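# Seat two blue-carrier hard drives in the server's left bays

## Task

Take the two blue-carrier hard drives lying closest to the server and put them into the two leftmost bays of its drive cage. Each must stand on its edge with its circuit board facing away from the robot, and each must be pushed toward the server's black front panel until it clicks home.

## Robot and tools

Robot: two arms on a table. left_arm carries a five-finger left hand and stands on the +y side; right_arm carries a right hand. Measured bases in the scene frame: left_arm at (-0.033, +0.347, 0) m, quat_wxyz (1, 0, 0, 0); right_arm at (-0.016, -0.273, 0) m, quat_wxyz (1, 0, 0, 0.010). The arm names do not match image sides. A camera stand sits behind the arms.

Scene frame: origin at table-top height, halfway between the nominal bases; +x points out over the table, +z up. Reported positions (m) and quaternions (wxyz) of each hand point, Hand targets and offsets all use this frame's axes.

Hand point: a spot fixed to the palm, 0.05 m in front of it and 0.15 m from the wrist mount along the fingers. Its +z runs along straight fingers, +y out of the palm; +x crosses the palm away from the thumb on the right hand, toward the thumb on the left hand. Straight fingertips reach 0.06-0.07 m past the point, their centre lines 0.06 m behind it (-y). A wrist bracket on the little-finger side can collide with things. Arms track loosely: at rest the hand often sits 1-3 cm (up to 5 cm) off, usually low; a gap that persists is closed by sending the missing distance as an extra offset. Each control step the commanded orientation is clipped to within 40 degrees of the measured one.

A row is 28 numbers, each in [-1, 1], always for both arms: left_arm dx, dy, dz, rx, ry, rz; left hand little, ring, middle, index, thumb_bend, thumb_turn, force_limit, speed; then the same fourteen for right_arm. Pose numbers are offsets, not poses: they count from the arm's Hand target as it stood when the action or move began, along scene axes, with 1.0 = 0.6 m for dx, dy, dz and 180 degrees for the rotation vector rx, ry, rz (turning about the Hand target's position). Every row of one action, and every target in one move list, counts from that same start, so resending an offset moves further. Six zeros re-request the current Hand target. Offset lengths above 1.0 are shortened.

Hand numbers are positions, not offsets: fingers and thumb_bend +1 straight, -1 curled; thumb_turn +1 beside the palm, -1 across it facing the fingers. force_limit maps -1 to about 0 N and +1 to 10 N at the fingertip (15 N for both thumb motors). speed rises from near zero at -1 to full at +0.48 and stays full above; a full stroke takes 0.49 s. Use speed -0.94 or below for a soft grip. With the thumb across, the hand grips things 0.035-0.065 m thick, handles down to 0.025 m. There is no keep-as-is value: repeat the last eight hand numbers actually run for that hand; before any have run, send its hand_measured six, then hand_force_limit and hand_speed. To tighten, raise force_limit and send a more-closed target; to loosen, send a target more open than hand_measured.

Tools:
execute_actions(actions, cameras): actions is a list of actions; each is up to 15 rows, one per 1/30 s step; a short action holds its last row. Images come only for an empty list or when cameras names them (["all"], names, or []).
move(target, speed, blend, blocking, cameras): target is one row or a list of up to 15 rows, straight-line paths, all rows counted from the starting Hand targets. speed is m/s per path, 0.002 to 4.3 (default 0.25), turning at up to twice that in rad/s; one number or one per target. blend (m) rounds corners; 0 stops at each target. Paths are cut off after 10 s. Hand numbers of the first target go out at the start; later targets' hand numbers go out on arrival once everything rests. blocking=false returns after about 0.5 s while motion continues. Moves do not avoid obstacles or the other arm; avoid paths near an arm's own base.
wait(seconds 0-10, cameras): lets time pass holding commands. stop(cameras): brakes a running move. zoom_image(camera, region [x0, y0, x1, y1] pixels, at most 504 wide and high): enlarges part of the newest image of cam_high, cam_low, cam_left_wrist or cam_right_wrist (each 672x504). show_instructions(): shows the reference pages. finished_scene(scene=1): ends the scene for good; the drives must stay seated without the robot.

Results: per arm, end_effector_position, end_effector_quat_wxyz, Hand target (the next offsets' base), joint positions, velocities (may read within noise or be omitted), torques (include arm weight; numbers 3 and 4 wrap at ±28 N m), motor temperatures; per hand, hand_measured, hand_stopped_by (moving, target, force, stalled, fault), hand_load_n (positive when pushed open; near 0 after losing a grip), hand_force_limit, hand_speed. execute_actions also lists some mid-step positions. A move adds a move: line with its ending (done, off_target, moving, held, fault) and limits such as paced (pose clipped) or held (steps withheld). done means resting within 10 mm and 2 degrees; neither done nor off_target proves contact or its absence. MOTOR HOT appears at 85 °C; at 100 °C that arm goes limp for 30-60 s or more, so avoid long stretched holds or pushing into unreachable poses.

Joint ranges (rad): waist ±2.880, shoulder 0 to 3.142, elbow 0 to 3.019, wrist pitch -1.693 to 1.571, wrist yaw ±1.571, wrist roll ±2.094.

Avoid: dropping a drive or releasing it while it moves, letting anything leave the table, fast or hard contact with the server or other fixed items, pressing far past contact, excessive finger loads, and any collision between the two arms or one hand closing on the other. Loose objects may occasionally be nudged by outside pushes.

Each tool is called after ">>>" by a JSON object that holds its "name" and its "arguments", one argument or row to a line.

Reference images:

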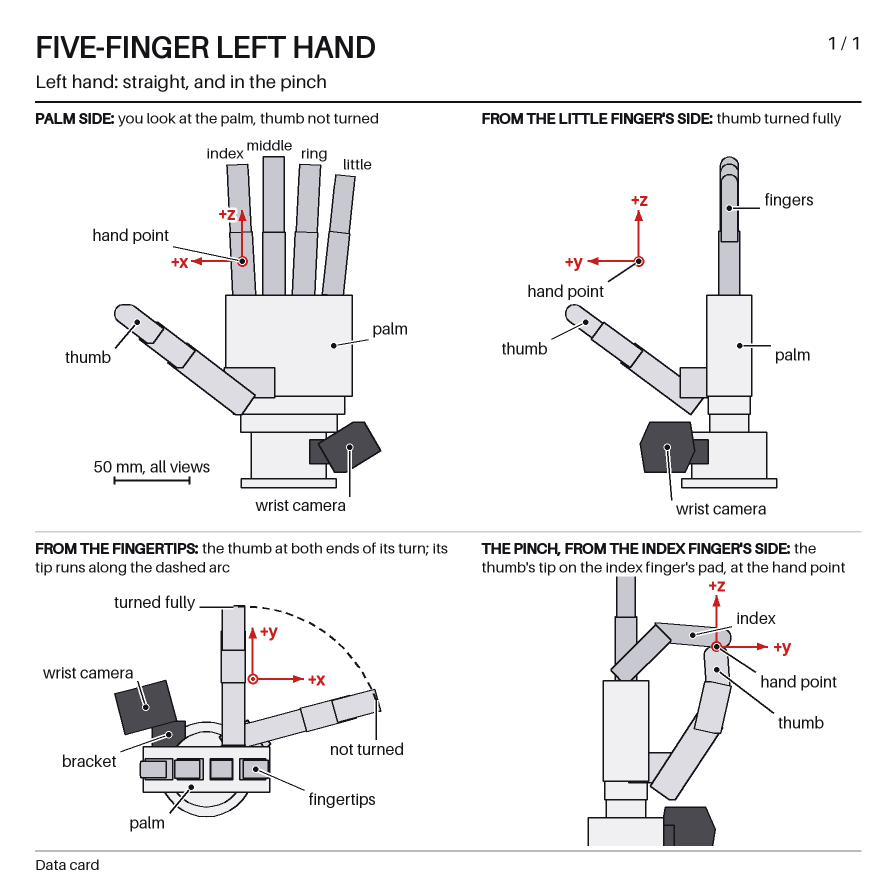

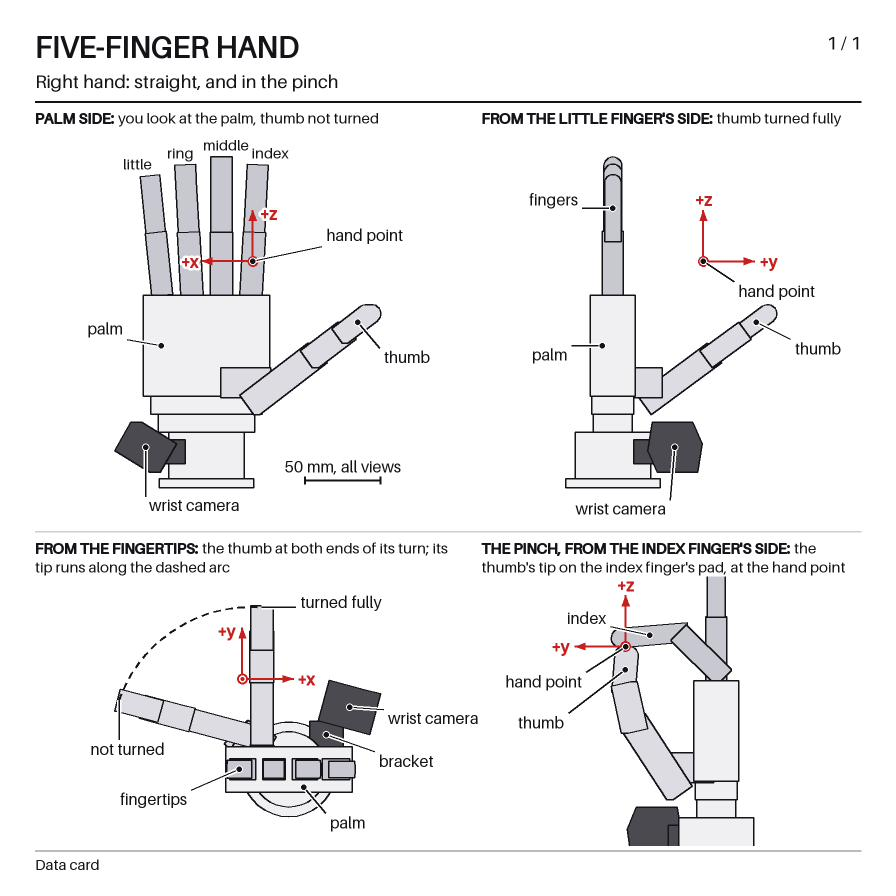

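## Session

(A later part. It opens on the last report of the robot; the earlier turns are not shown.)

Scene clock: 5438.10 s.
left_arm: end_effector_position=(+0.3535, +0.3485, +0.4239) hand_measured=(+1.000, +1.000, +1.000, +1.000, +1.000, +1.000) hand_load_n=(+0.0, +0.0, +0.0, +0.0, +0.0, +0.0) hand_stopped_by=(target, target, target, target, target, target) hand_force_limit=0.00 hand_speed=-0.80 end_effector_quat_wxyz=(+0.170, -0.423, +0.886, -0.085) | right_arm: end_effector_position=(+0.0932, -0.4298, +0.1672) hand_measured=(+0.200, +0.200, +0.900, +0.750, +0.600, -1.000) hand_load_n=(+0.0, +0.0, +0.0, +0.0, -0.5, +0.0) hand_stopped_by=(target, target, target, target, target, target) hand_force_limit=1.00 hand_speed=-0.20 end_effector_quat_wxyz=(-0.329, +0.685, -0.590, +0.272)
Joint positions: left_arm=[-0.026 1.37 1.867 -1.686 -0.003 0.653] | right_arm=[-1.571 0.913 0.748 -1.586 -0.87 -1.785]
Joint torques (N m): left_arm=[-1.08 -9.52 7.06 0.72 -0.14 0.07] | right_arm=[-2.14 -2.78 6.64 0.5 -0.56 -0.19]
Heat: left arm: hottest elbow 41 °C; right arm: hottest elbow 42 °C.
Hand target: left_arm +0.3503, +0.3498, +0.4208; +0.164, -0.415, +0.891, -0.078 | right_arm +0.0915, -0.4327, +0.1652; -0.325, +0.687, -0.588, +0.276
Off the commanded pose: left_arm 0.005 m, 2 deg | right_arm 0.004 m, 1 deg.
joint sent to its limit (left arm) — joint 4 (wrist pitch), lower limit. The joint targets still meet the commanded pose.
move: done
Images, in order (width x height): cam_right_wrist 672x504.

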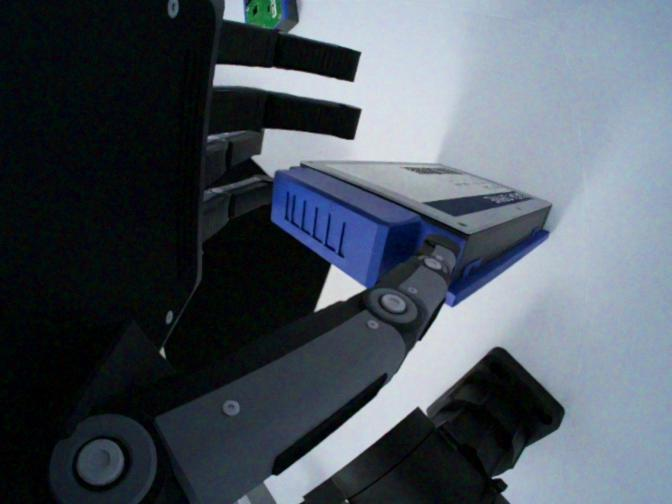

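>>> {"name": "execute_actions", "arguments": {
  "actions": [
    [[0,0,0,0,0,0,1,1,1,1,1,1,0,-0.8,0.008,0.004,0,0,0,0,0.2,0.2,0.9,0.2,0.6,-1,1.0,-0.4]],
    [[0,0,0,0,0,0,1,1,1,1,1,1,0,-0.8,0,0,0,0,0,0,0.2,0.2,0.9,0.2,0.6,-1,1.0,-0.4]]
  ],
  "cameras": ["cam_right_wrist"]
}}

>>> {"name": "zoom_image", "arguments": {
  "camera": "cam_right_wrist",
  "region": [260, 130, 540, 310]
}}

Scene clock: 5450.30 s.
left_arm: end_effector_position=(+0.3535, +0.3485, +0.4239) hand_measured=(+1.000, +1.000, +1.000, +1.000, +1.000, +1.000) hand_load_n=(+0.0, +0.0, +0.0, +0.0, +0.0, +0.0) hand_stopped_by=(target, target, target, target, target, target) hand_force_limit=0.00 hand_speed=-0.80 end_effector_quat_wxyz=(+0.170, -0.423, +0.886, -0.085) | right_arm: end_effector_position=(+0.0969, -0.4305, +0.1679) hand_measured=(+0.200, +0.200, +0.900, +0.436, +0.604, -1.000) hand_load_n=(+0.0, +0.0, +0.0, +15.5, +16.5, -1.0) hand_stopped_by=(target, target, target, force, target, target) hand_force_limit=1.00 hand_speed=-0.40 end_effector_quat_wxyz=(-0.331, +0.683, -0.589, +0.278)
Joint positions: left_arm=[-0.026 1.37 1.867 -1.686 -0.003 0.653] | right_arm=[-1.563 0.908 0.746 -1.572 -0.883 -1.768]
Joint torques (N m): left_arm=[-1.08 -9.58 7.05 0.73 -0.13 0.07] | right_arm=[-0.67 -3.49 6.38 0.79 -0.19 0.03]
Heat: left arm: hottest elbow 41 °C; right arm: hottest elbow 41 °C.
Hand target: left_arm +0.3503, +0.3498, +0.4208; +0.164, -0.415, +0.891, -0.078 | right_arm +0.0963, -0.4303, +0.1651; -0.325, +0.687, -0.588, +0.276
Off the commanded pose: left_arm 0.005 m, 2 deg | right_arm 0.003 m, 1 deg.
joint sent to its limit (left arm) — joint 4 (wrist pitch), lower limit. The joint targets still meet the commanded pose.
Step readings (end_effector_position of left_arm | right_arm):
0: (+0.3535, +0.3485, +0.4239) | (+0.0932, -0.4298, +0.1672)
1: (+0.3535, +0.3485, +0.4239) | (+0.0932, -0.4298, +0.1672)
2: (+0.3535, +0.3485, +0.4239) | (+0.0933, -0.4301, +0.1671)
4: (+0.3535, +0.3485, +0.4239) | (+0.0934, -0.4307, +0.1671)
8: (+0.3535, +0.3485, +0.4239) | (+0.0965, -0.4305, +0.1676)
15: (+0.3535, +0.3485, +0.4239) | (+0.0969, -0.4306, +0.1679)
16: (+0.3535, +0.3485, +0.4239) | (+0.0969, -0.4305, +0.1679)
17: (+0.3535, +0.3485, +0.4239) | (+0.0969, -0.4305, +0.1679)
19: (+0.3535, +0.3485, +0.4239) | (+0.0969, -0.4305, +0.1679)
23: (+0.3535, +0.3485, +0.4239) | (+0.0969, -0.4304, +0.1680)
30: (+0.3535, +0.3485, +0.4239) | (+0.0969, -0.4305, +0.1679)
Images, in order (width x height): cam_right_wrist 672x504.

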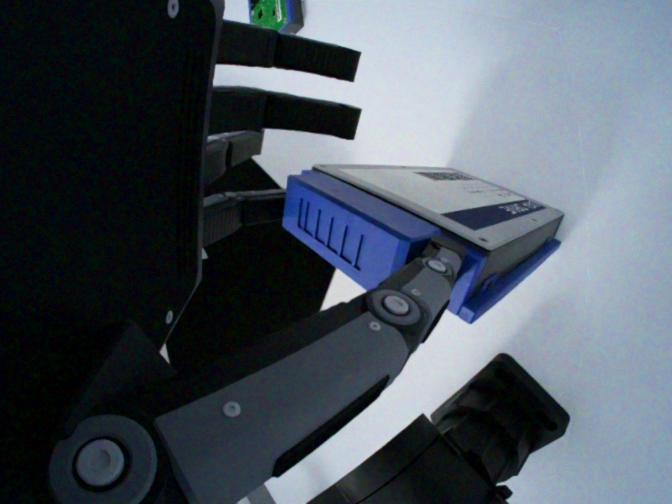

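Scaled by 1.800 from the camera's 672x504 image, which has a finer 960x720 frame.

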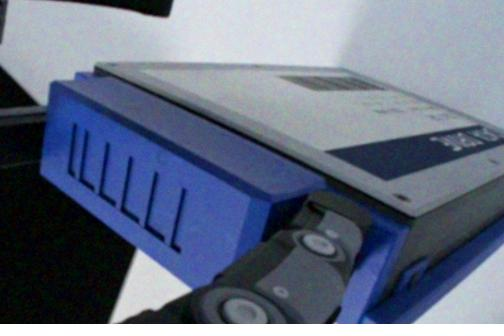

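>>> {"name": "move", "arguments": {
  "target": [0,0,0,0,0,0,1,1,1,1,1,1,0,-0.8,0.003,-0.010,0.06,0,0,0,0.2,0.2,0.9,0.2,0.6,-1,1.0,-0.4],
  "speed": 0.03,
  "cameras": ["cam_right_wrist"]
}}

Scene clock: 5461.83 s.
left_arm: end_effector_position=(+0.3535, +0.3485, +0.4239) hand_measured=(+1.000, +1.000, +1.000, +1.000, +1.000, +1.000) hand_load_n=(+0.5, +0.0, +0.0, +0.0, +0.0, +0.0) hand_stopped_by=(target, target, target, target, target, target) hand_force_limit=0.00 hand_speed=-0.80 end_effector_quat_wxyz=(+0.170, -0.423, +0.886, -0.085) | right_arm: end_effector_position=(+0.0941, -0.4242, +0.1764) hand_measured=(+0.200, +0.200, +0.900, +0.436, +0.604, -1.000) hand_load_n=(+0.0, +0.5, -0.5, +13.0, +17.0, -1.0) hand_stopped_by=(target, target, target, force, target, target) hand_force_limit=1.00 hand_speed=-0.40 end_effector_quat_wxyz=(-0.335, +0.684, -0.593, +0.260)
Joint positions: left_arm=[-0.026 1.37 1.867 -1.686 -0.003 0.653] | right_arm=[-1.556 0.908 0.77 -1.623 -0.861 -1.767]
Joint torques (N m): left_arm=[-1.03 -9.58 7.05 0.76 -0.14 0.07] | right_arm=[-0.67 -3.37 11.51 -0.73 -1.17 0.14]
Heat: left arm: hottest elbow 41 °C; right arm: hottest elbow 41 °C.
Hand target: left_arm +0.3503, +0.3498, +0.4208; +0.164, -0.415, +0.891, -0.078 | right_arm +0.0981, -0.4363, +0.2012; -0.325, +0.687, -0.588, +0.276
Off the commanded pose: left_arm 0.005 m, 2 deg | right_arm 0.028 m, 2 deg.
joint sent to its limit (left arm) — joint 4 (wrist pitch), lower limit. The joint targets still meet the commanded pose.
move: off_target (right_arm)
Images, in order (width x height): cam_right_wrist 672x504.

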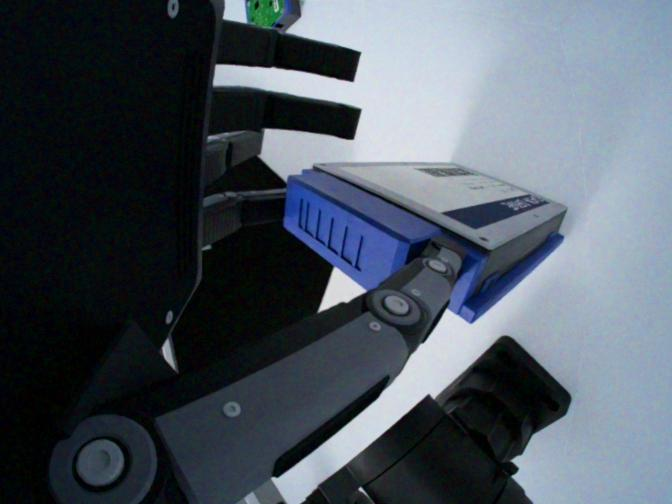

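>>> {"name": "move", "arguments": {
  "target": [0,0,0,0,0,0,1,1,1,1,1,1,0,-0.8,0.01,-0.015,0.06,0,0,0,0.2,0.2,0.9,0.2,0.6,-1,1.0,-0.4],
  "speed": 0.03,
  "cameras": ["cam_right_wrist","cam_high"]
}}

Scene clock: 5469.93 s.
left_arm: end_effector_position=(+0.3535, +0.3485, +0.4239) hand_measured=(+1.000, +1.000, +1.000, +1.000, +1.000, +1.000) hand_load_n=(+0.0, +0.0, +0.0, +0.0, -0.5, +0.0) hand_stopped_by=(target, target, target, target, target, target) hand_force_limit=0.00 hand_speed=-0.80 end_effector_quat_wxyz=(+0.170, -0.423, +0.886, -0.085) | right_arm: end_effector_position=(+0.0999, -0.4351, +0.2116) hand_measured=(+0.200, +0.200, +0.900, +0.436, +0.604, -1.000) hand_load_n=(+0.0, +0.0, +0.0, +13.0, +17.0, -1.5) hand_stopped_by=(target, target, target, force, target, target) hand_force_limit=1.00 hand_speed=-0.40 end_effector_quat_wxyz=(-0.326, +0.687, -0.594, +0.263)
Joint positions: left_arm=[-0.026 1.37 1.867 -1.686 -0.003 0.653] | right_arm=[-1.525 0.909 0.869 -1.663 -0.858 -1.711]
Joint torques (N m): left_arm=[-1.08 -9.52 7.05 0.73 -0.13 0.07] | right_arm=[-0.56 -3.19 11.84 -0.54 -1.14 0.25]
Heat: left arm: hottest elbow 41 °C; right arm: hottest elbow 41 °C.
Hand target: left_arm +0.3503, +0.3498, +0.4208; +0.164, -0.415, +0.891, -0.078 | right_arm +0.1041, -0.4453, +0.2372; -0.325, +0.687, -0.588, +0.276
Off the commanded pose: left_arm 0.005 m, 2 deg | right_arm 0.028 m, 2 deg.
joint sent to its limit (left arm) — joint 4 (wrist pitch), lower limit. The joint targets still meet the commanded pose.
joint sent to its limit (right arm) — joint 4 (wrist pitch), lower limit. The joint targets still meet the commanded pose.
move: off_target (right_arm)
Images, in order (width x height): cam_high 672x504, cam_right_wrist 672x504.

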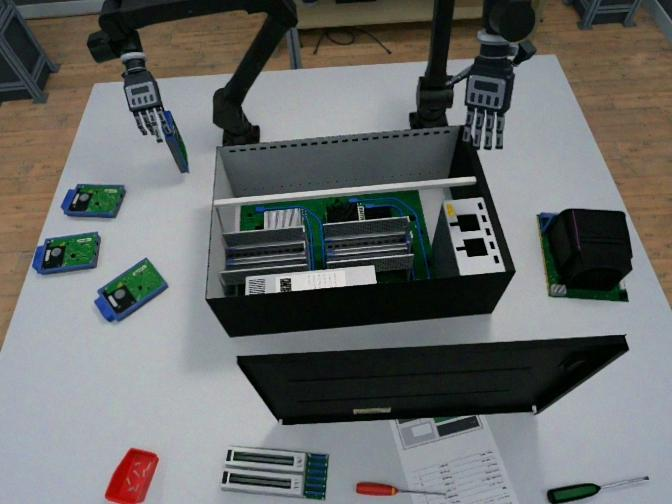

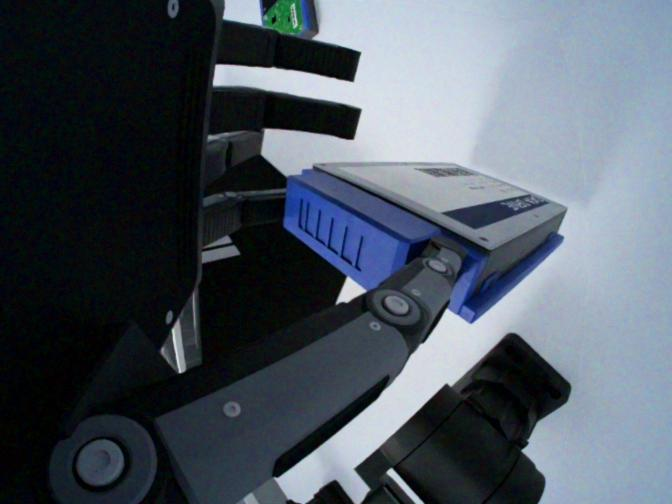

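>>> {"name": "move", "arguments": {
  "target": [
    [0,0,0,0,0,0,1,1,1,1,1,1,0,-0.8,0.1265,-0.091,0.013,0,0,-0.1056,0.2,0.2,0.9,0.2,0.6,-1,1.0,-0.4],
    [0,0,0,0,0,0,1,1,1,1,1,1,0,-0.8,0.26,-0.091,0.013,0,0,-0.244,0.2,0.2,0.9,0.2,0.6,-1,1.0,-0.4]
  ],
  "speed": 0.09,
  "blend": [0.03,0],
  "cameras": ["cam_right_wrist","cam_high"]
}}

Scene clock: 5528.73 s.
left_arm: end_effector_position=(+0.3535, +0.3485, +0.4239) hand_measured=(+1.000, +1.000, +1.000, +1.000, +1.000, +1.000) hand_load_n=(+0.0, +0.0, +0.0, +0.0, +0.0, +0.0) hand_stopped_by=(target, target, target, target, target, target) hand_force_limit=0.00 hand_speed=-0.80 end_effector_quat_wxyz=(+0.170, -0.423, +0.886, -0.085) | right_arm: end_effector_position=(+0.2483, -0.4940, +0.2164) hand_measured=(+0.200, +0.200, +0.900, +0.436, +0.604, -1.000) hand_load_n=(+0.0, +0.0, +0.0, +13.0, +17.0, -1.0) hand_stopped_by=(target, target, target, force, target, target) hand_force_limit=1.00 hand_speed=-0.40 end_effector_quat_wxyz=(+0.183, -0.428, +0.817, -0.342)
Joint positions: left_arm=[-0.026 1.37 1.867 -1.686 -0.003 0.653] | right_arm=[-0.877 0.843 0.815 -0.764 -0.184 -0.176]
Joint torques (N m): left_arm=[-1.03 -9.47 7.02 0.72 -0.14 0.07] | right_arm=[-0.56 -6.24 10.26 3.47 -0.22 0.22]
Motor temperatures (°C): left_arm=[28 30 41 26 29 30] | right_arm=[29 29 47 28 30 30]
Heat: left arm: hottest elbow 41 °C; right arm: hottest elbow 47 °C.
Hand target: left_arm +0.3503, +0.3498, +0.4208; +0.164, -0.415, +0.891, -0.078 | right_arm +0.2602, -0.4999, +0.2449; +0.198, -0.418, +0.802, -0.377
Off the commanded pose: left_arm 0.005 m, 2 deg | right_arm 0.032 m, 5 deg.
joint sent to its limit (left arm) — joint 4 (wrist pitch), lower limit. The joint targets still meet the commanded pose.
move: off_target (right_arm)
Images, in order (width x height): cam_high 672x504, cam_right_wrist 672x504.

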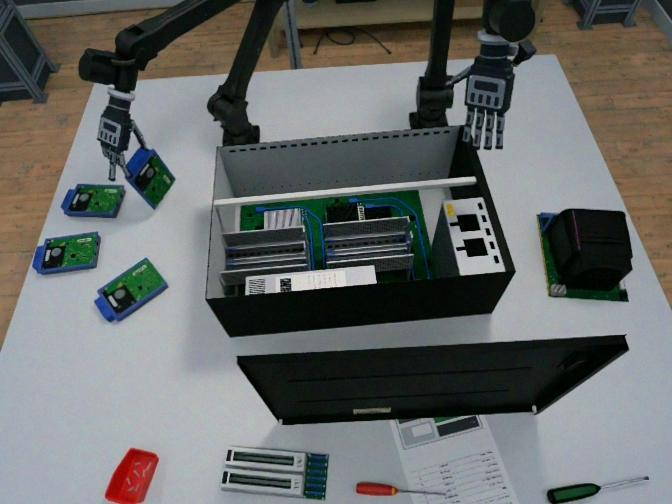

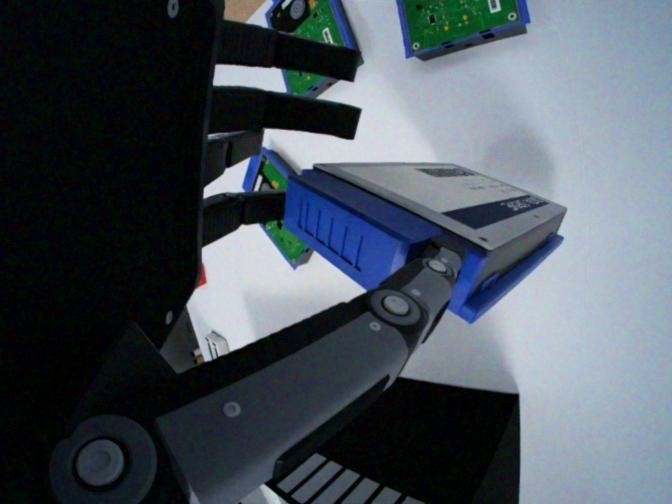

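>>> {"name": "move", "arguments": {
  "target": [0,0,0,0,0,0,1,1,1,1,1,1,0,-0.8,0.10,0.117,0,-0.0182,-0.0128,-0.112,0.2,0.2,0.9,0.2,0.6,-1,1.0,-0.4],
  "speed": 0.06,
  "cameras": ["cam_right_wrist","cam_high"]
}}

Scene clock: 5546.23 s.
left_arm: end_effector_position=(+0.3535, +0.3485, +0.4239) hand_measured=(+1.000, +1.000, +1.000, +1.000, +1.000, +1.000) hand_load_n=(+0.0, +0.0, +0.0, +0.0, +0.0, +0.0) hand_stopped_by=(target, target, target, target, target, target) hand_force_limit=0.00 hand_speed=-0.80 end_effector_quat_wxyz=(+0.170, -0.423, +0.886, -0.085) | right_arm: end_effector_position=(+0.3044, -0.4276, +0.2115) hand_measured=(+0.200, +0.200, +0.900, +0.436, +0.604, -1.000) hand_load_n=(+0.0, +0.0, +0.0, +12.0, +16.5, -0.5) hand_stopped_by=(target, target, target, force, target, target) hand_force_limit=1.00 hand_speed=-0.40 end_effector_quat_wxyz=(+0.103, -0.289, +0.855, -0.418)
Joint positions: left_arm=[-0.026 1.37 1.867 -1.686 -0.003 0.653] | right_arm=[-0.321 0.833 0.78 -0.761 0.525 0.405]
Joint torques (N m): left_arm=[-1.03 -9.52 7.05 0.76 -0.14 0.07] | right_arm=[-0.5 -4.66 11.88 2.29 0.62 0.18]
Heat: left arm: hottest elbow 41 °C; right arm: hottest elbow 45 °C.
Hand target: left_arm +0.3503, +0.3498, +0.4208; +0.164, -0.415, +0.891, -0.078 | right_arm +0.3201, -0.4298, +0.2450; +0.133, -0.268, +0.848, -0.437
Off the commanded pose: left_arm 0.005 m, 2 deg | right_arm 0.037 m, 5 deg.
joint sent to its limit (left arm) — joint 4 (wrist pitch), lower limit. The joint targets still meet the commanded pose.
move: off_target (right_arm)
Images, in order (width x height): cam_high 672x504, cam_right_wrist 672x504.

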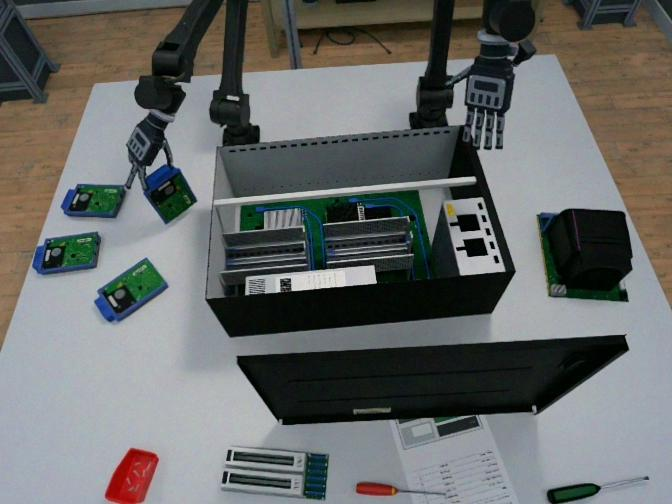

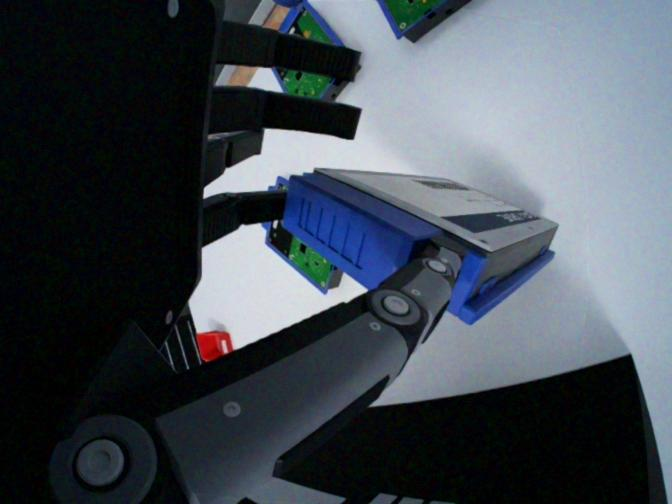

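>>> {"name": "move", "arguments": {
  "target": [
    [0,0,0,0,0,0,1,1,1,1,1,1,0,-0.8,0.113,0,0,0,0,0,0.2,0.2,0.9,0.2,0.6,-1,1.0,-0.4],
    [0,0,0,0,0,0,1,1,1,1,1,1,0,-0.8,0.113,0,-0.055,0,0,0,0.2,0.2,0.9,0.2,0.6,-1,1.0,-0.4]
  ],
  "speed": [0.08,0.03],
  "cameras": ["cam_right_wrist","cam_high"]
}}

Scene clock: 5649.47 s.
left_arm: end_effector_position=(+0.3535, +0.3485, +0.4239) hand_measured=(+1.000, +1.000, +1.000, +1.000, +1.000, +1.000) hand_load_n=(+0.0, +0.0, +0.0, +0.0, +0.0, +0.0) hand_stopped_by=(target, target, target, target, target, target) hand_force_limit=0.00 hand_speed=-0.80 end_effector_quat_wxyz=(+0.170, -0.423, +0.886, -0.085) | right_arm: end_effector_position=(+0.3705, -0.4271, +0.1852) hand_measured=(+0.200, +0.200, +0.900, +0.436, +0.604, -1.000) hand_load_n=(+0.0, +0.0, -0.5, +12.5, +16.0, -0.5) hand_stopped_by=(target, target, target, force, target, target) hand_force_limit=1.00 hand_speed=-0.40 end_effector_quat_wxyz=(+0.101, -0.289, +0.855, -0.417)
Joint positions: left_arm=[-0.026 1.37 1.867 -1.686 -0.003 0.653] | right_arm=[-0.256 1.049 0.836 -0.635 0.571 0.461]
Joint torques (N m): left_arm=[-1.14 -9.7 7.02 0.69 -0.14 0.06] | right_arm=[-0.73 -8.23 10.07 3.32 0.7 0.12]
Heat: left arm: hottest elbow 41 °C; right arm: hottest elbow 47 °C.
Hand target: left_arm +0.3503, +0.3498, +0.4208; +0.164, -0.415, +0.891, -0.078 | right_arm +0.3879, -0.4298, +0.2121; +0.133, -0.268, +0.848, -0.437
Off the commanded pose: left_arm 0.005 m, 2 deg | right_arm 0.032 m, 5 deg.
joint sent to its limit (left arm) — joint 4 (wrist pitch), lower limit. The joint targets still meet the commanded pose.
move: off_target (right_arm)
Images, in order (width x height): cam_high 672x504, cam_right_wrist 672x504.

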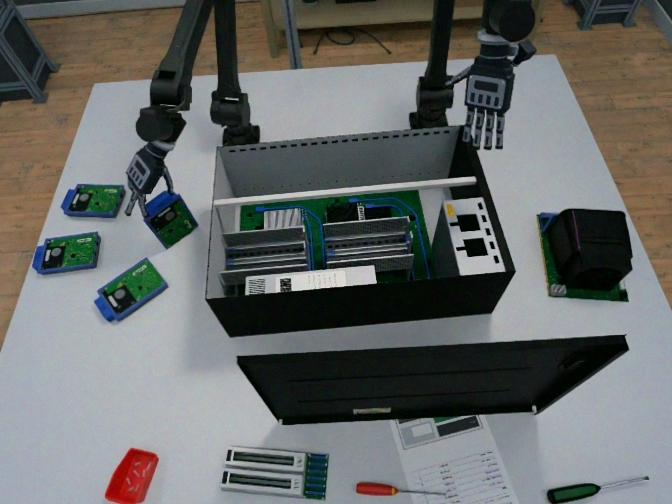

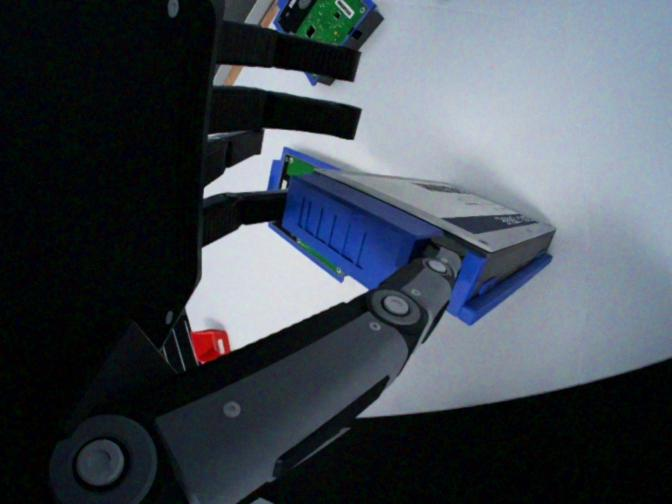

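>>> {"name": "move", "arguments": {
  "target": [0,0,0,0,0,0,1,1,1,1,1,1,0,-0.8,0,0,-0.035,0,0,0,0.2,0.2,0.9,0.2,0.6,-1,1.0,-0.4],
  "speed": 0.03,
  "cameras": ["cam_right_wrist","cam_high"]
}}

>>> {"name": "zoom_image", "arguments": {
  "camera": "cam_high",
  "region": [100, 130, 270, 300]
}}

Scene clock: 5671.63 s.
left_arm: end_effector_position=(+0.3535, +0.3485, +0.4239) hand_measured=(+1.000, +1.000, +1.000, +1.000, +1.000, +1.000) hand_load_n=(+0.0, +0.0, +0.0, +0.0, +0.0, +0.0) hand_stopped_by=(target, target, target, target, target, target) hand_force_limit=0.00 hand_speed=-0.80 end_effector_quat_wxyz=(+0.170, -0.423, +0.886, -0.085) | right_arm: end_effector_position=(+0.3757, -0.4294, +0.1794) hand_measured=(+0.200, +0.200, +0.900, +0.436, +0.604, -1.000) hand_load_n=(+0.0, +0.0, +0.0, +12.0, +16.5, -0.5) hand_stopped_by=(target, target, target, force, target, target) hand_force_limit=1.00 hand_speed=-0.40 end_effector_quat_wxyz=(+0.114, -0.280, +0.852, -0.428)
Joint positions: left_arm=[-0.026 1.37 1.867 -1.686 -0.003 0.653] | right_arm=[-0.256 1.049 0.805 -0.566 0.576 0.462]
Joint torques (N m): left_arm=[-1.08 -9.52 7.04 0.76 -0.14 0.08] | right_arm=[-0.73 -6.77 8.9 3.1 0.45 0.11]
Heat: left arm: hottest elbow 41 °C; right arm: hottest elbow 47 °C.
Hand target: left_arm +0.3503, +0.3498, +0.4208; +0.164, -0.415, +0.891, -0.078 | right_arm +0.3879, -0.4298, +0.1910; +0.133, -0.268, +0.848, -0.437
Off the commanded pose: left_arm 0.005 m, 2 deg | right_arm 0.017 m, 3 deg.
joint sent to its limit (left arm) — joint 4 (wrist pitch), lower limit. The joint targets still meet the commanded pose.
move: off_target (right_arm)
Images, in order (width x height): cam_high 672x504, cam_right_wrist 672x504.

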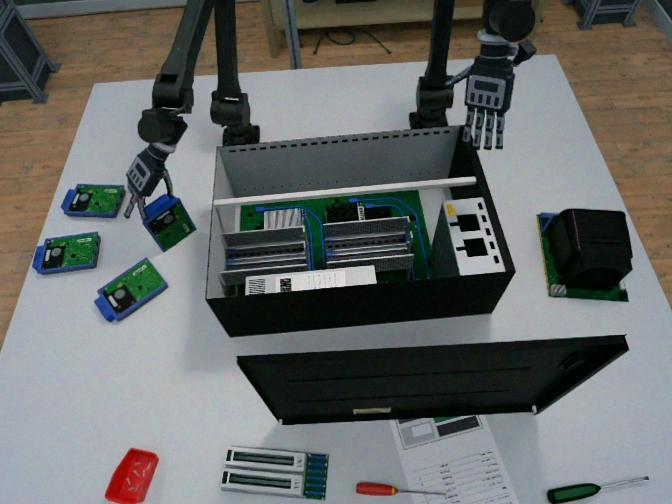

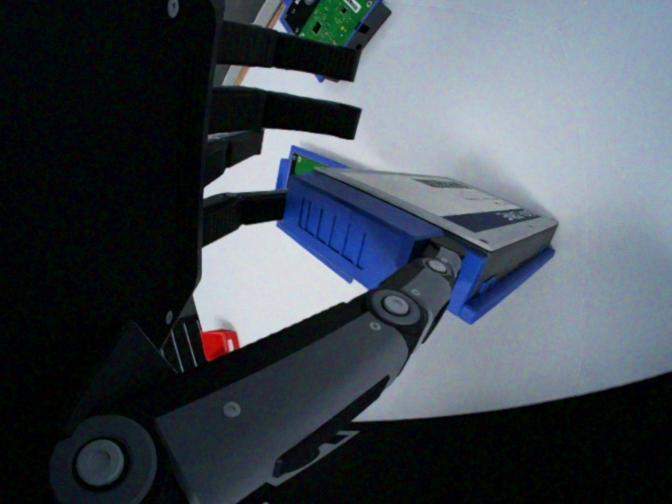

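Scaled by 2.965 from the camera's 672x504 image, which has a finer 960x720 frame.

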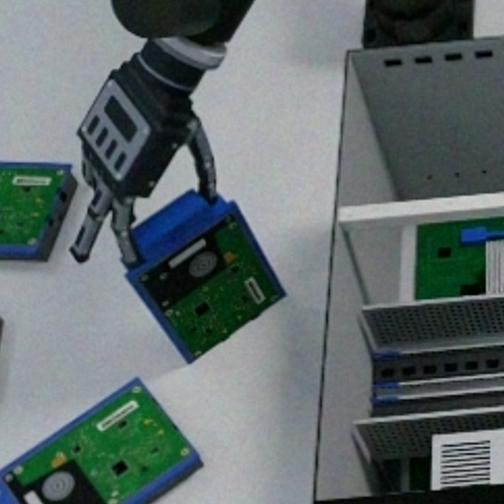

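>>> {"name": "move", "arguments": {
  "target": [0,0,0,0,0,0,1,1,1,1,1,1,0,-0.8,0,0,-0.025,0,0,0,0.2,0.2,0.9,0.2,0.6,-1,1.0,-0.4],
  "speed": 0.03,
  "cameras": ["cam_right_wrist","cam_high"]
}}

>>> {"name": "zoom_image", "arguments": {
  "camera": "cam_high",
  "region": [100, 130, 270, 300]
}}

Scene clock: 5688.80 s.
left_arm: end_effector_position=(+0.3535, +0.3485, +0.4239) hand_measured=(+1.000, +1.000, +1.000, +1.000, +1.000, +1.000) hand_load_n=(+0.0, +0.0, +0.0, +0.0, +0.0, +0.0) hand_stopped_by=(target, target, target, target, target, target) hand_force_limit=0.00 hand_speed=-0.80 end_effector_quat_wxyz=(+0.170, -0.423, +0.886, -0.085) | right_arm: end_effector_position=(+0.3803, -0.4308, +0.1773) hand_measured=(+0.200, +0.200, +0.900, +0.436, +0.604, -1.000) hand_load_n=(+0.0, +0.0, +0.0, +12.5, +15.5, -2.5) hand_stopped_by=(target, target, target, force, target, target) hand_force_limit=1.00 hand_speed=-0.40 end_effector_quat_wxyz=(+0.125, -0.274, +0.848, -0.435)
Joint positions: left_arm=[-0.026 1.37 1.867 -1.686 -0.003 0.653] | right_arm=[-0.256 1.049 0.786 -0.517 0.577 0.462]
Joint torques (N m): left_arm=[-1.08 -9.52 7.08 0.72 -0.14 0.08] | right_arm=[-0.73 -5.66 7.86 2.99 0.4 0.1]
Heat: left arm: hottest elbow 41 °C; right arm: hottest elbow 45 °C.
Hand target: left_arm +0.3503, +0.3498, +0.4208; +0.164, -0.415, +0.891, -0.078 | right_arm +0.3879, -0.4297, +0.1759; +0.133, -0.269, +0.848, -0.437
Off the commanded pose: left_arm 0.005 m, 2 deg | right_arm 0.008 m, 1 deg.
joint sent to its limit (left arm) — joint 4 (wrist pitch), lower limit. The joint targets still meet the commanded pose.
move: done
Images, in order (width x height): cam_high 672x504, cam_right_wrist 672x504.

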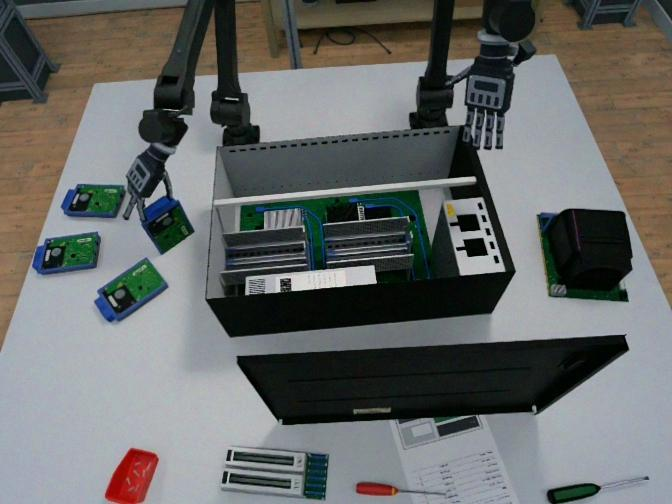

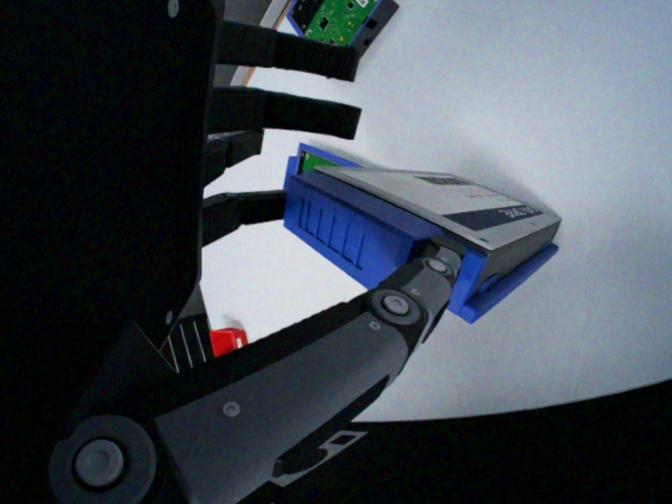

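Scaled by 2.965 from the camera's 672x504 image, which has a finer 960x720 frame.

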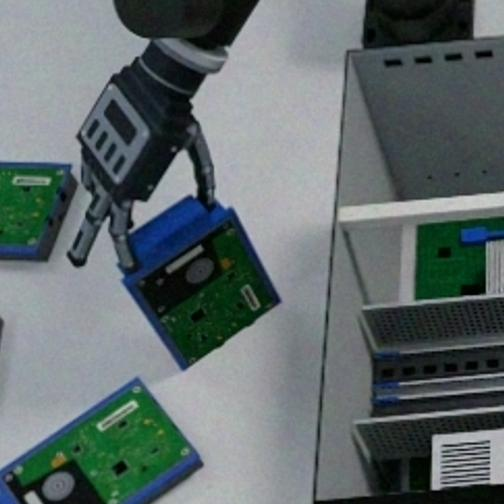

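>>> {"name": "move", "arguments": {
  "target": [0,0,0,0,0,0,1,1,1,1,1,1,0,-0.8,0,0,-0.008,0.0185,0.012,0,0.2,0.2,0.9,0.2,0.6,-1,1.0,-0.4],
  "speed": 0.03,
  "cameras": ["cam_right_wrist","cam_high"]
}}

>>> {"name": "zoom_image", "arguments": {
  "camera": "cam_high",
  "region": [100, 130, 270, 300]
}}

Scene clock: 5705.17 s.
left_arm: end_effector_position=(+0.3535, +0.3485, +0.4239) hand_measured=(+1.000, +1.000, +1.000, +1.000, +1.000, +1.000) hand_load_n=(+0.0, +0.0, +0.0, +0.0, +0.0, +0.0) hand_stopped_by=(target, target, target, target, target, target) hand_force_limit=0.00 hand_speed=-0.80 end_effector_quat_wxyz=(+0.170, -0.423, +0.886, -0.085) | right_arm: end_effector_position=(+0.3839, -0.4286, +0.1769) hand_measured=(+0.200, +0.200, +0.900, +0.436, +0.604, -1.000) hand_load_n=(+0.0, +0.0, +0.0, +13.5, +15.5, -1.0) hand_stopped_by=(target, target, target, force, target, target) hand_force_limit=1.00 hand_speed=-0.40 end_effector_quat_wxyz=(+0.134, -0.270, +0.856, -0.420)
Joint positions: left_arm=[-0.026 1.37 1.867 -1.686 -0.003 0.653] | right_arm=[-0.268 1.059 0.8 -0.536 0.54 0.486]
Joint torques (N m): left_arm=[-1.03 -9.58 7.06 0.72 -0.13 0.07] | right_arm=[-1.85 -4.13 9.51 0.85 -0.19 0.04]
Heat: left arm: hottest elbow 41 °C; right arm: hottest elbow 44 °C.
Hand target: left_arm +0.3503, +0.3498, +0.4208; +0.164, -0.415, +0.891, -0.078 | right_arm +0.3880, -0.4297, +0.1712; +0.125, -0.273, +0.863, -0.407
Off the commanded pose: left_arm 0.005 m, 2 deg | right_arm 0.007 m, 2 deg.
joint sent to its limit (left arm) — joint 4 (wrist pitch), lower limit. The joint targets still meet the commanded pose.
move: done
Images, in order (width x height): cam_high 672x504, cam_right_wrist 672x504.

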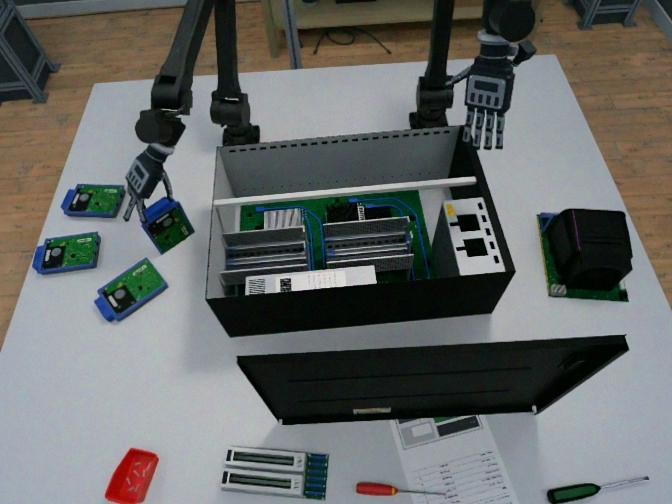

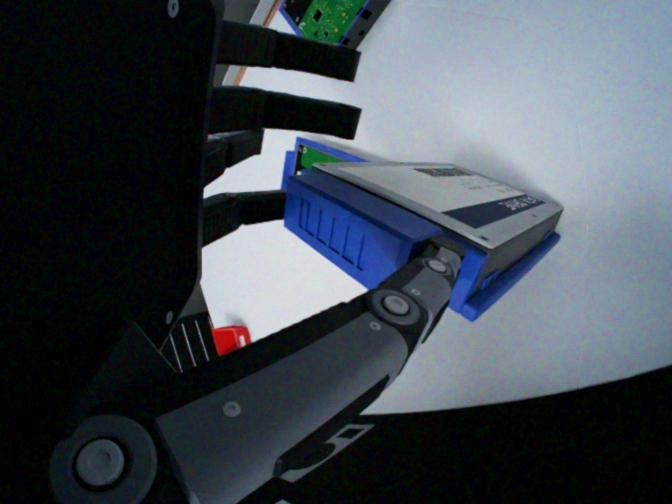

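Scaled by 2.965 from the camera's 672x504 image, which has a finer 960x720 frame.

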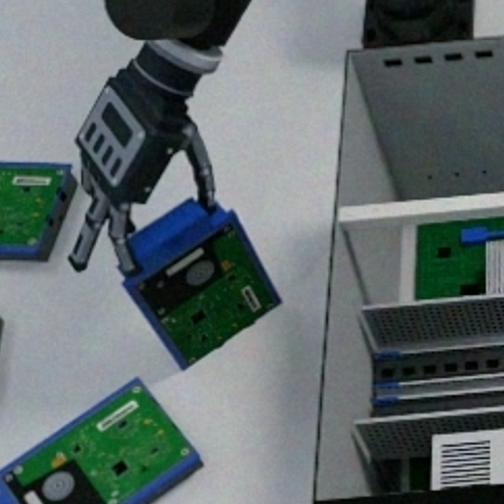

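>>> {"name": "execute_actions", "arguments": {
  "actions": [
    [[0,0,0,0,0,0,1,1,1,1,1,1,0,-0.8,0,0,0,0,0,0,0.2,0.2,0.9,0.5,0.6,-1,1.0,-0.8]],
    [[0,0,0,0,0,0,1,1,1,1,1,1,0,-0.8,0,0,0,0,0,0,0.2,0.2,0.9,0.5,0.6,-1,1.0,-0.8]]
  ],
  "cameras": ["cam_high","cam_right_wrist"]
}}

Scene clock: 5832.73 s.
left_arm: end_effector_position=(+0.3535, +0.3485, +0.4239) hand_measured=(+1.000, +1.000, +1.000, +1.000, +1.000, +1.000) hand_load_n=(+0.0, +0.0, +0.0, +0.0, +0.0, +0.0) hand_stopped_by=(target, target, target, target, target, target) hand_force_limit=0.00 hand_speed=-0.80 end_effector_quat_wxyz=(+0.170, -0.423, +0.886, -0.085) | right_arm: end_effector_position=(+0.3836, -0.4269, +0.1763) hand_measured=(+0.200, +0.200, +0.900, +0.500, +0.600, -1.000) hand_load_n=(+0.0, +0.0, +0.0, -1.0, +0.5, +0.0) hand_stopped_by=(target, target, target, target, target, target) hand_force_limit=1.00 hand_speed=-0.80 end_effector_quat_wxyz=(+0.134, -0.272, +0.857, -0.416)
Joint positions: left_arm=[-0.026 1.37 1.867 -1.686 -0.003 0.653] | right_arm=[-0.268 1.059 0.802 -0.543 0.532 0.487]
Joint torques (N m): left_arm=[-1.14 -9.47 7.05 0.76 -0.14 0.08] | right_arm=[-1.79 -4.13 9.39 1.11 0.14 0.03]
Heat: left arm: hottest elbow 41 °C; right arm: hottest elbow 45 °C.
Hand target: left_arm +0.3503, +0.3498, +0.4208; +0.164, -0.415, +0.891, -0.078 | right_arm +0.3879, -0.4297, +0.1712; +0.125, -0.273, +0.863, -0.407
Off the commanded pose: left_arm 0.005 m, 2 deg | right_arm 0.007 m, 2 deg.
joint sent to its limit (left arm) — joint 4 (wrist pitch), lower limit. The joint targets still meet the commanded pose.
Step readings (end_effector_position of left_arm | right_arm):
0: (+0.3535, +0.3485, +0.4239) | (+0.3838, -0.4286, +0.1769)
1: (+0.3535, +0.3485, +0.4239) | (+0.3838, -0.4286, +0.1769)
2: (+0.3535, +0.3485, +0.4239) | (+0.3838, -0.4286, +0.1769)
4: (+0.3535, +0.3485, +0.4239) | (+0.3836, -0.4281, +0.1765)
8: (+0.3535, +0.3485, +0.4239) | (+0.3836, -0.4270, +0.1762)
15: (+0.3535, +0.3485, +0.4239) | (+0.3836, -0.4269, +0.1763)
16: (+0.3535, +0.3485, +0.4239) | (+0.3836, -0.4269, +0.1763)
17: (+0.3535, +0.3485, +0.4239) | (+0.3836, -0.4269, +0.1763)
19: (+0.3535, +0.3485, +0.4239) | (+0.3836, -0.4269, +0.1763)
23: (+0.3535, +0.3485, +0.4239) | (+0.3836, -0.4269, +0.1763)
30: (+0.3535, +0.3485, +0.4239) | (+0.3836, -0.4269, +0.1763)
Images, in order (width x height): cam_high 672x504, cam_right_wrist 672x504.

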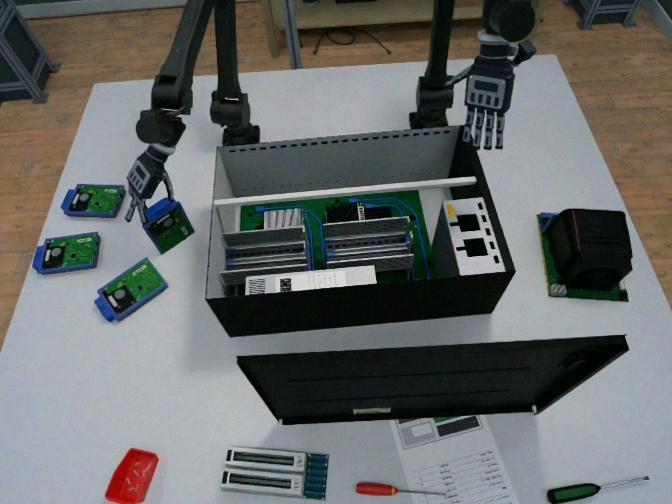

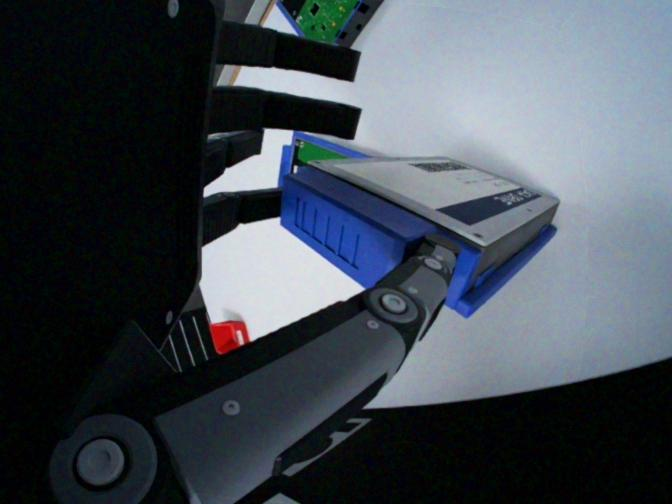

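>>> {"name": "move", "arguments": {
  "target": [
    [0,0,0,0,0,0,1,1,1,1,1,1,0,-0.8,0,0,0.003,0,0,0,0.2,0.2,0.9,0.8,0.6,-1,1.0,-0.6],
    [0,0,0,0,0,0,1,1,1,1,1,1,0,-0.8,-0.006,0.009,0.01,0,0,0,0.2,0.2,0.9,0.8,0.6,-1,1.0,-0.6],
    [0,0,0,0,0,0,1,1,1,1,1,1,0,-0.8,-0.006,0.009,0.13,0,0,0,0.2,0.2,0.9,0.8,0.6,-1,1.0,-0.6]
  ],
  "speed": 0.04,
  "cameras": ["cam_high","cam_right_wrist"]
}}

>>> {"name": "zoom_image", "arguments": {
  "camera": "cam_high",
  "region": [100, 130, 270, 300]
}}

Scene clock: 5850.40 s.
left_arm: end_effector_position=(+0.3535, +0.3485, +0.4239) hand_measured=(+1.000, +1.000, +1.000, +1.000, +1.000, +1.000) hand_load_n=(+0.0, +0.0, +0.0, +0.5, +0.0, +0.0) hand_stopped_by=(target, target, target, target, target, target) hand_force_limit=0.00 hand_speed=-0.80 end_effector_quat_wxyz=(+0.170, -0.423, +0.886, -0.085) | right_arm: end_effector_position=(+0.3731, -0.4252, +0.2219) hand_measured=(+0.200, +0.200, +0.900, +0.800, +0.600, -1.000) hand_load_n=(+0.0, +0.0, +0.0, +0.0, +0.0, +0.0) hand_stopped_by=(target, target, target, target, target, target) hand_force_limit=1.00 hand_speed=-0.60 end_effector_quat_wxyz=(+0.102, -0.282, +0.867, -0.397)
Joint positions: left_arm=[-0.026 1.37 1.867 -1.686 -0.003 0.653] | right_arm=[-0.268 1.052 0.951 -0.783 0.539 0.496]
Joint torques (N m): left_arm=[-1.03 -9.52 7.06 0.73 -0.14 0.08] | right_arm=[-0.67 -8 11.34 1.42 0.25 0.05]
Heat: left arm: hottest elbow 41 °C; right arm: hottest elbow 45 °C.
Hand target: left_arm +0.3503, +0.3498, +0.4208; +0.164, -0.415, +0.891, -0.078 | right_arm +0.3843, -0.4243, +0.2490; +0.124, -0.273, +0.863, -0.407
Off the commanded pose: left_arm 0.005 m, 2 deg | right_arm 0.030 m, 3 deg.
joint sent to its limit (left arm) — joint 4 (wrist pitch), lower limit. The joint targets still meet the commanded pose.
move: off_target (right_arm)
Images, in order (width x height): cam_high 672x504, cam_right_wrist 672x504.

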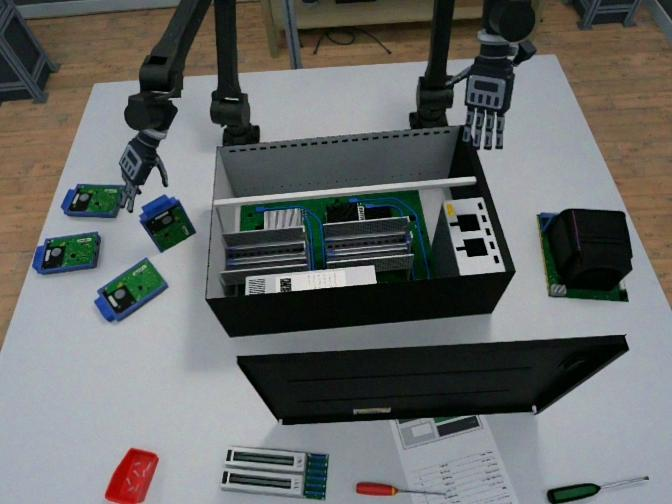

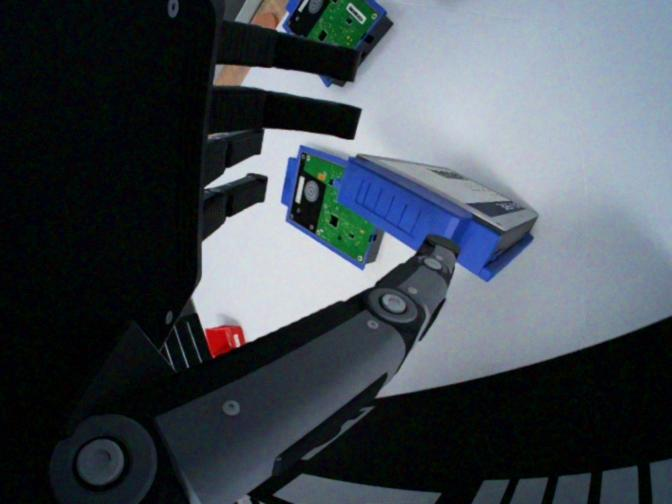

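Scaled by 2.965 from the camera's 672x504 image, which has a finer 960x720 frame.

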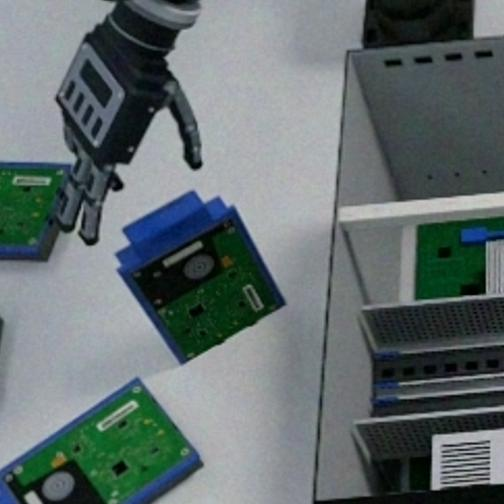

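>>> {"name": "zoom_image", "arguments": {
  "camera": "cam_right_wrist",
  "region": [320, 130, 570, 300]
}}

Scaled by 2.016 from the camera's 672x504 image, which has a finer 960x720 frame.

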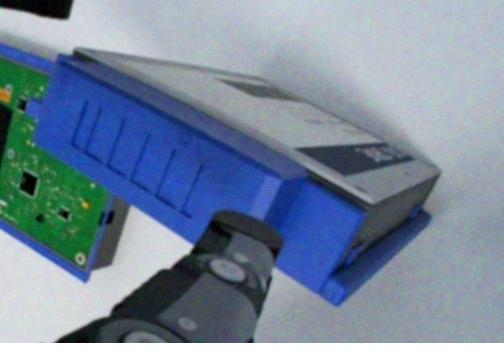

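>>> {"name": "move", "arguments": {
  "target": [
    [0,0,0,0,0,0,1,1,1,1,1,1,0,-0.8,-0.02,0,0.18,0,0,0,0.9,0.9,0.9,0.9,0.6,-1,1.0,-0.2]
  ],
  "speed": 0.12
}}

Scene clock: 5993.43 s.
left_arm: end_effector_position=(+0.3535, +0.3485, +0.4239) hand_measured=(+1.000, +1.000, +1.000, +1.000, +1.000, +1.000) hand_load_n=(+0.0, +0.0, +0.0, +0.0, +0.0, +0.0) hand_stopped_by=(target, target, target, target, target, target) hand_force_limit=0.00 hand_speed=-0.80 end_effector_quat_wxyz=(+0.170, -0.423, +0.886, -0.085) | right_arm: end_effector_position=(+0.3659, -0.4223, +0.3377) hand_measured=(+0.900, +0.900, +0.900, +0.900, +0.600, -1.000) hand_load_n=(+0.0, +0.0, +0.0, +0.0, +0.0, +0.0) hand_stopped_by=(target, target, target, target, target, target) hand_force_limit=1.00 hand_speed=-0.20 end_effector_quat_wxyz=(+0.113, -0.279, +0.865, -0.401)
Joint positions: left_arm=[-0.026 1.37 1.867 -1.686 -0.003 0.653] | right_arm=[-0.268 1.032 1.234 -1.063 0.534 0.496]
Joint torques (N m): left_arm=[-1.03 -9.47 7.04 0.75 -0.13 0.06] | right_arm=[-1.44 -6.01 11.21 1.46 0.24 -0.04]
Heat: left arm: hottest elbow 41 °C; right arm: hottest elbow 47 °C.
Hand target: left_arm +0.3503, +0.3498, +0.4208; +0.164, -0.415, +0.891, -0.078 | right_arm +0.3724, -0.4243, +0.3572; +0.125, -0.273, +0.863, -0.407
Off the commanded pose: left_arm 0.005 m, 2 deg | right_arm 0.020 m, 2 deg.
joint sent to its limit (left arm) — joint 4 (wrist pitch), lower limit. The joint targets still meet the commanded pose.
move: off_target (right_arm)


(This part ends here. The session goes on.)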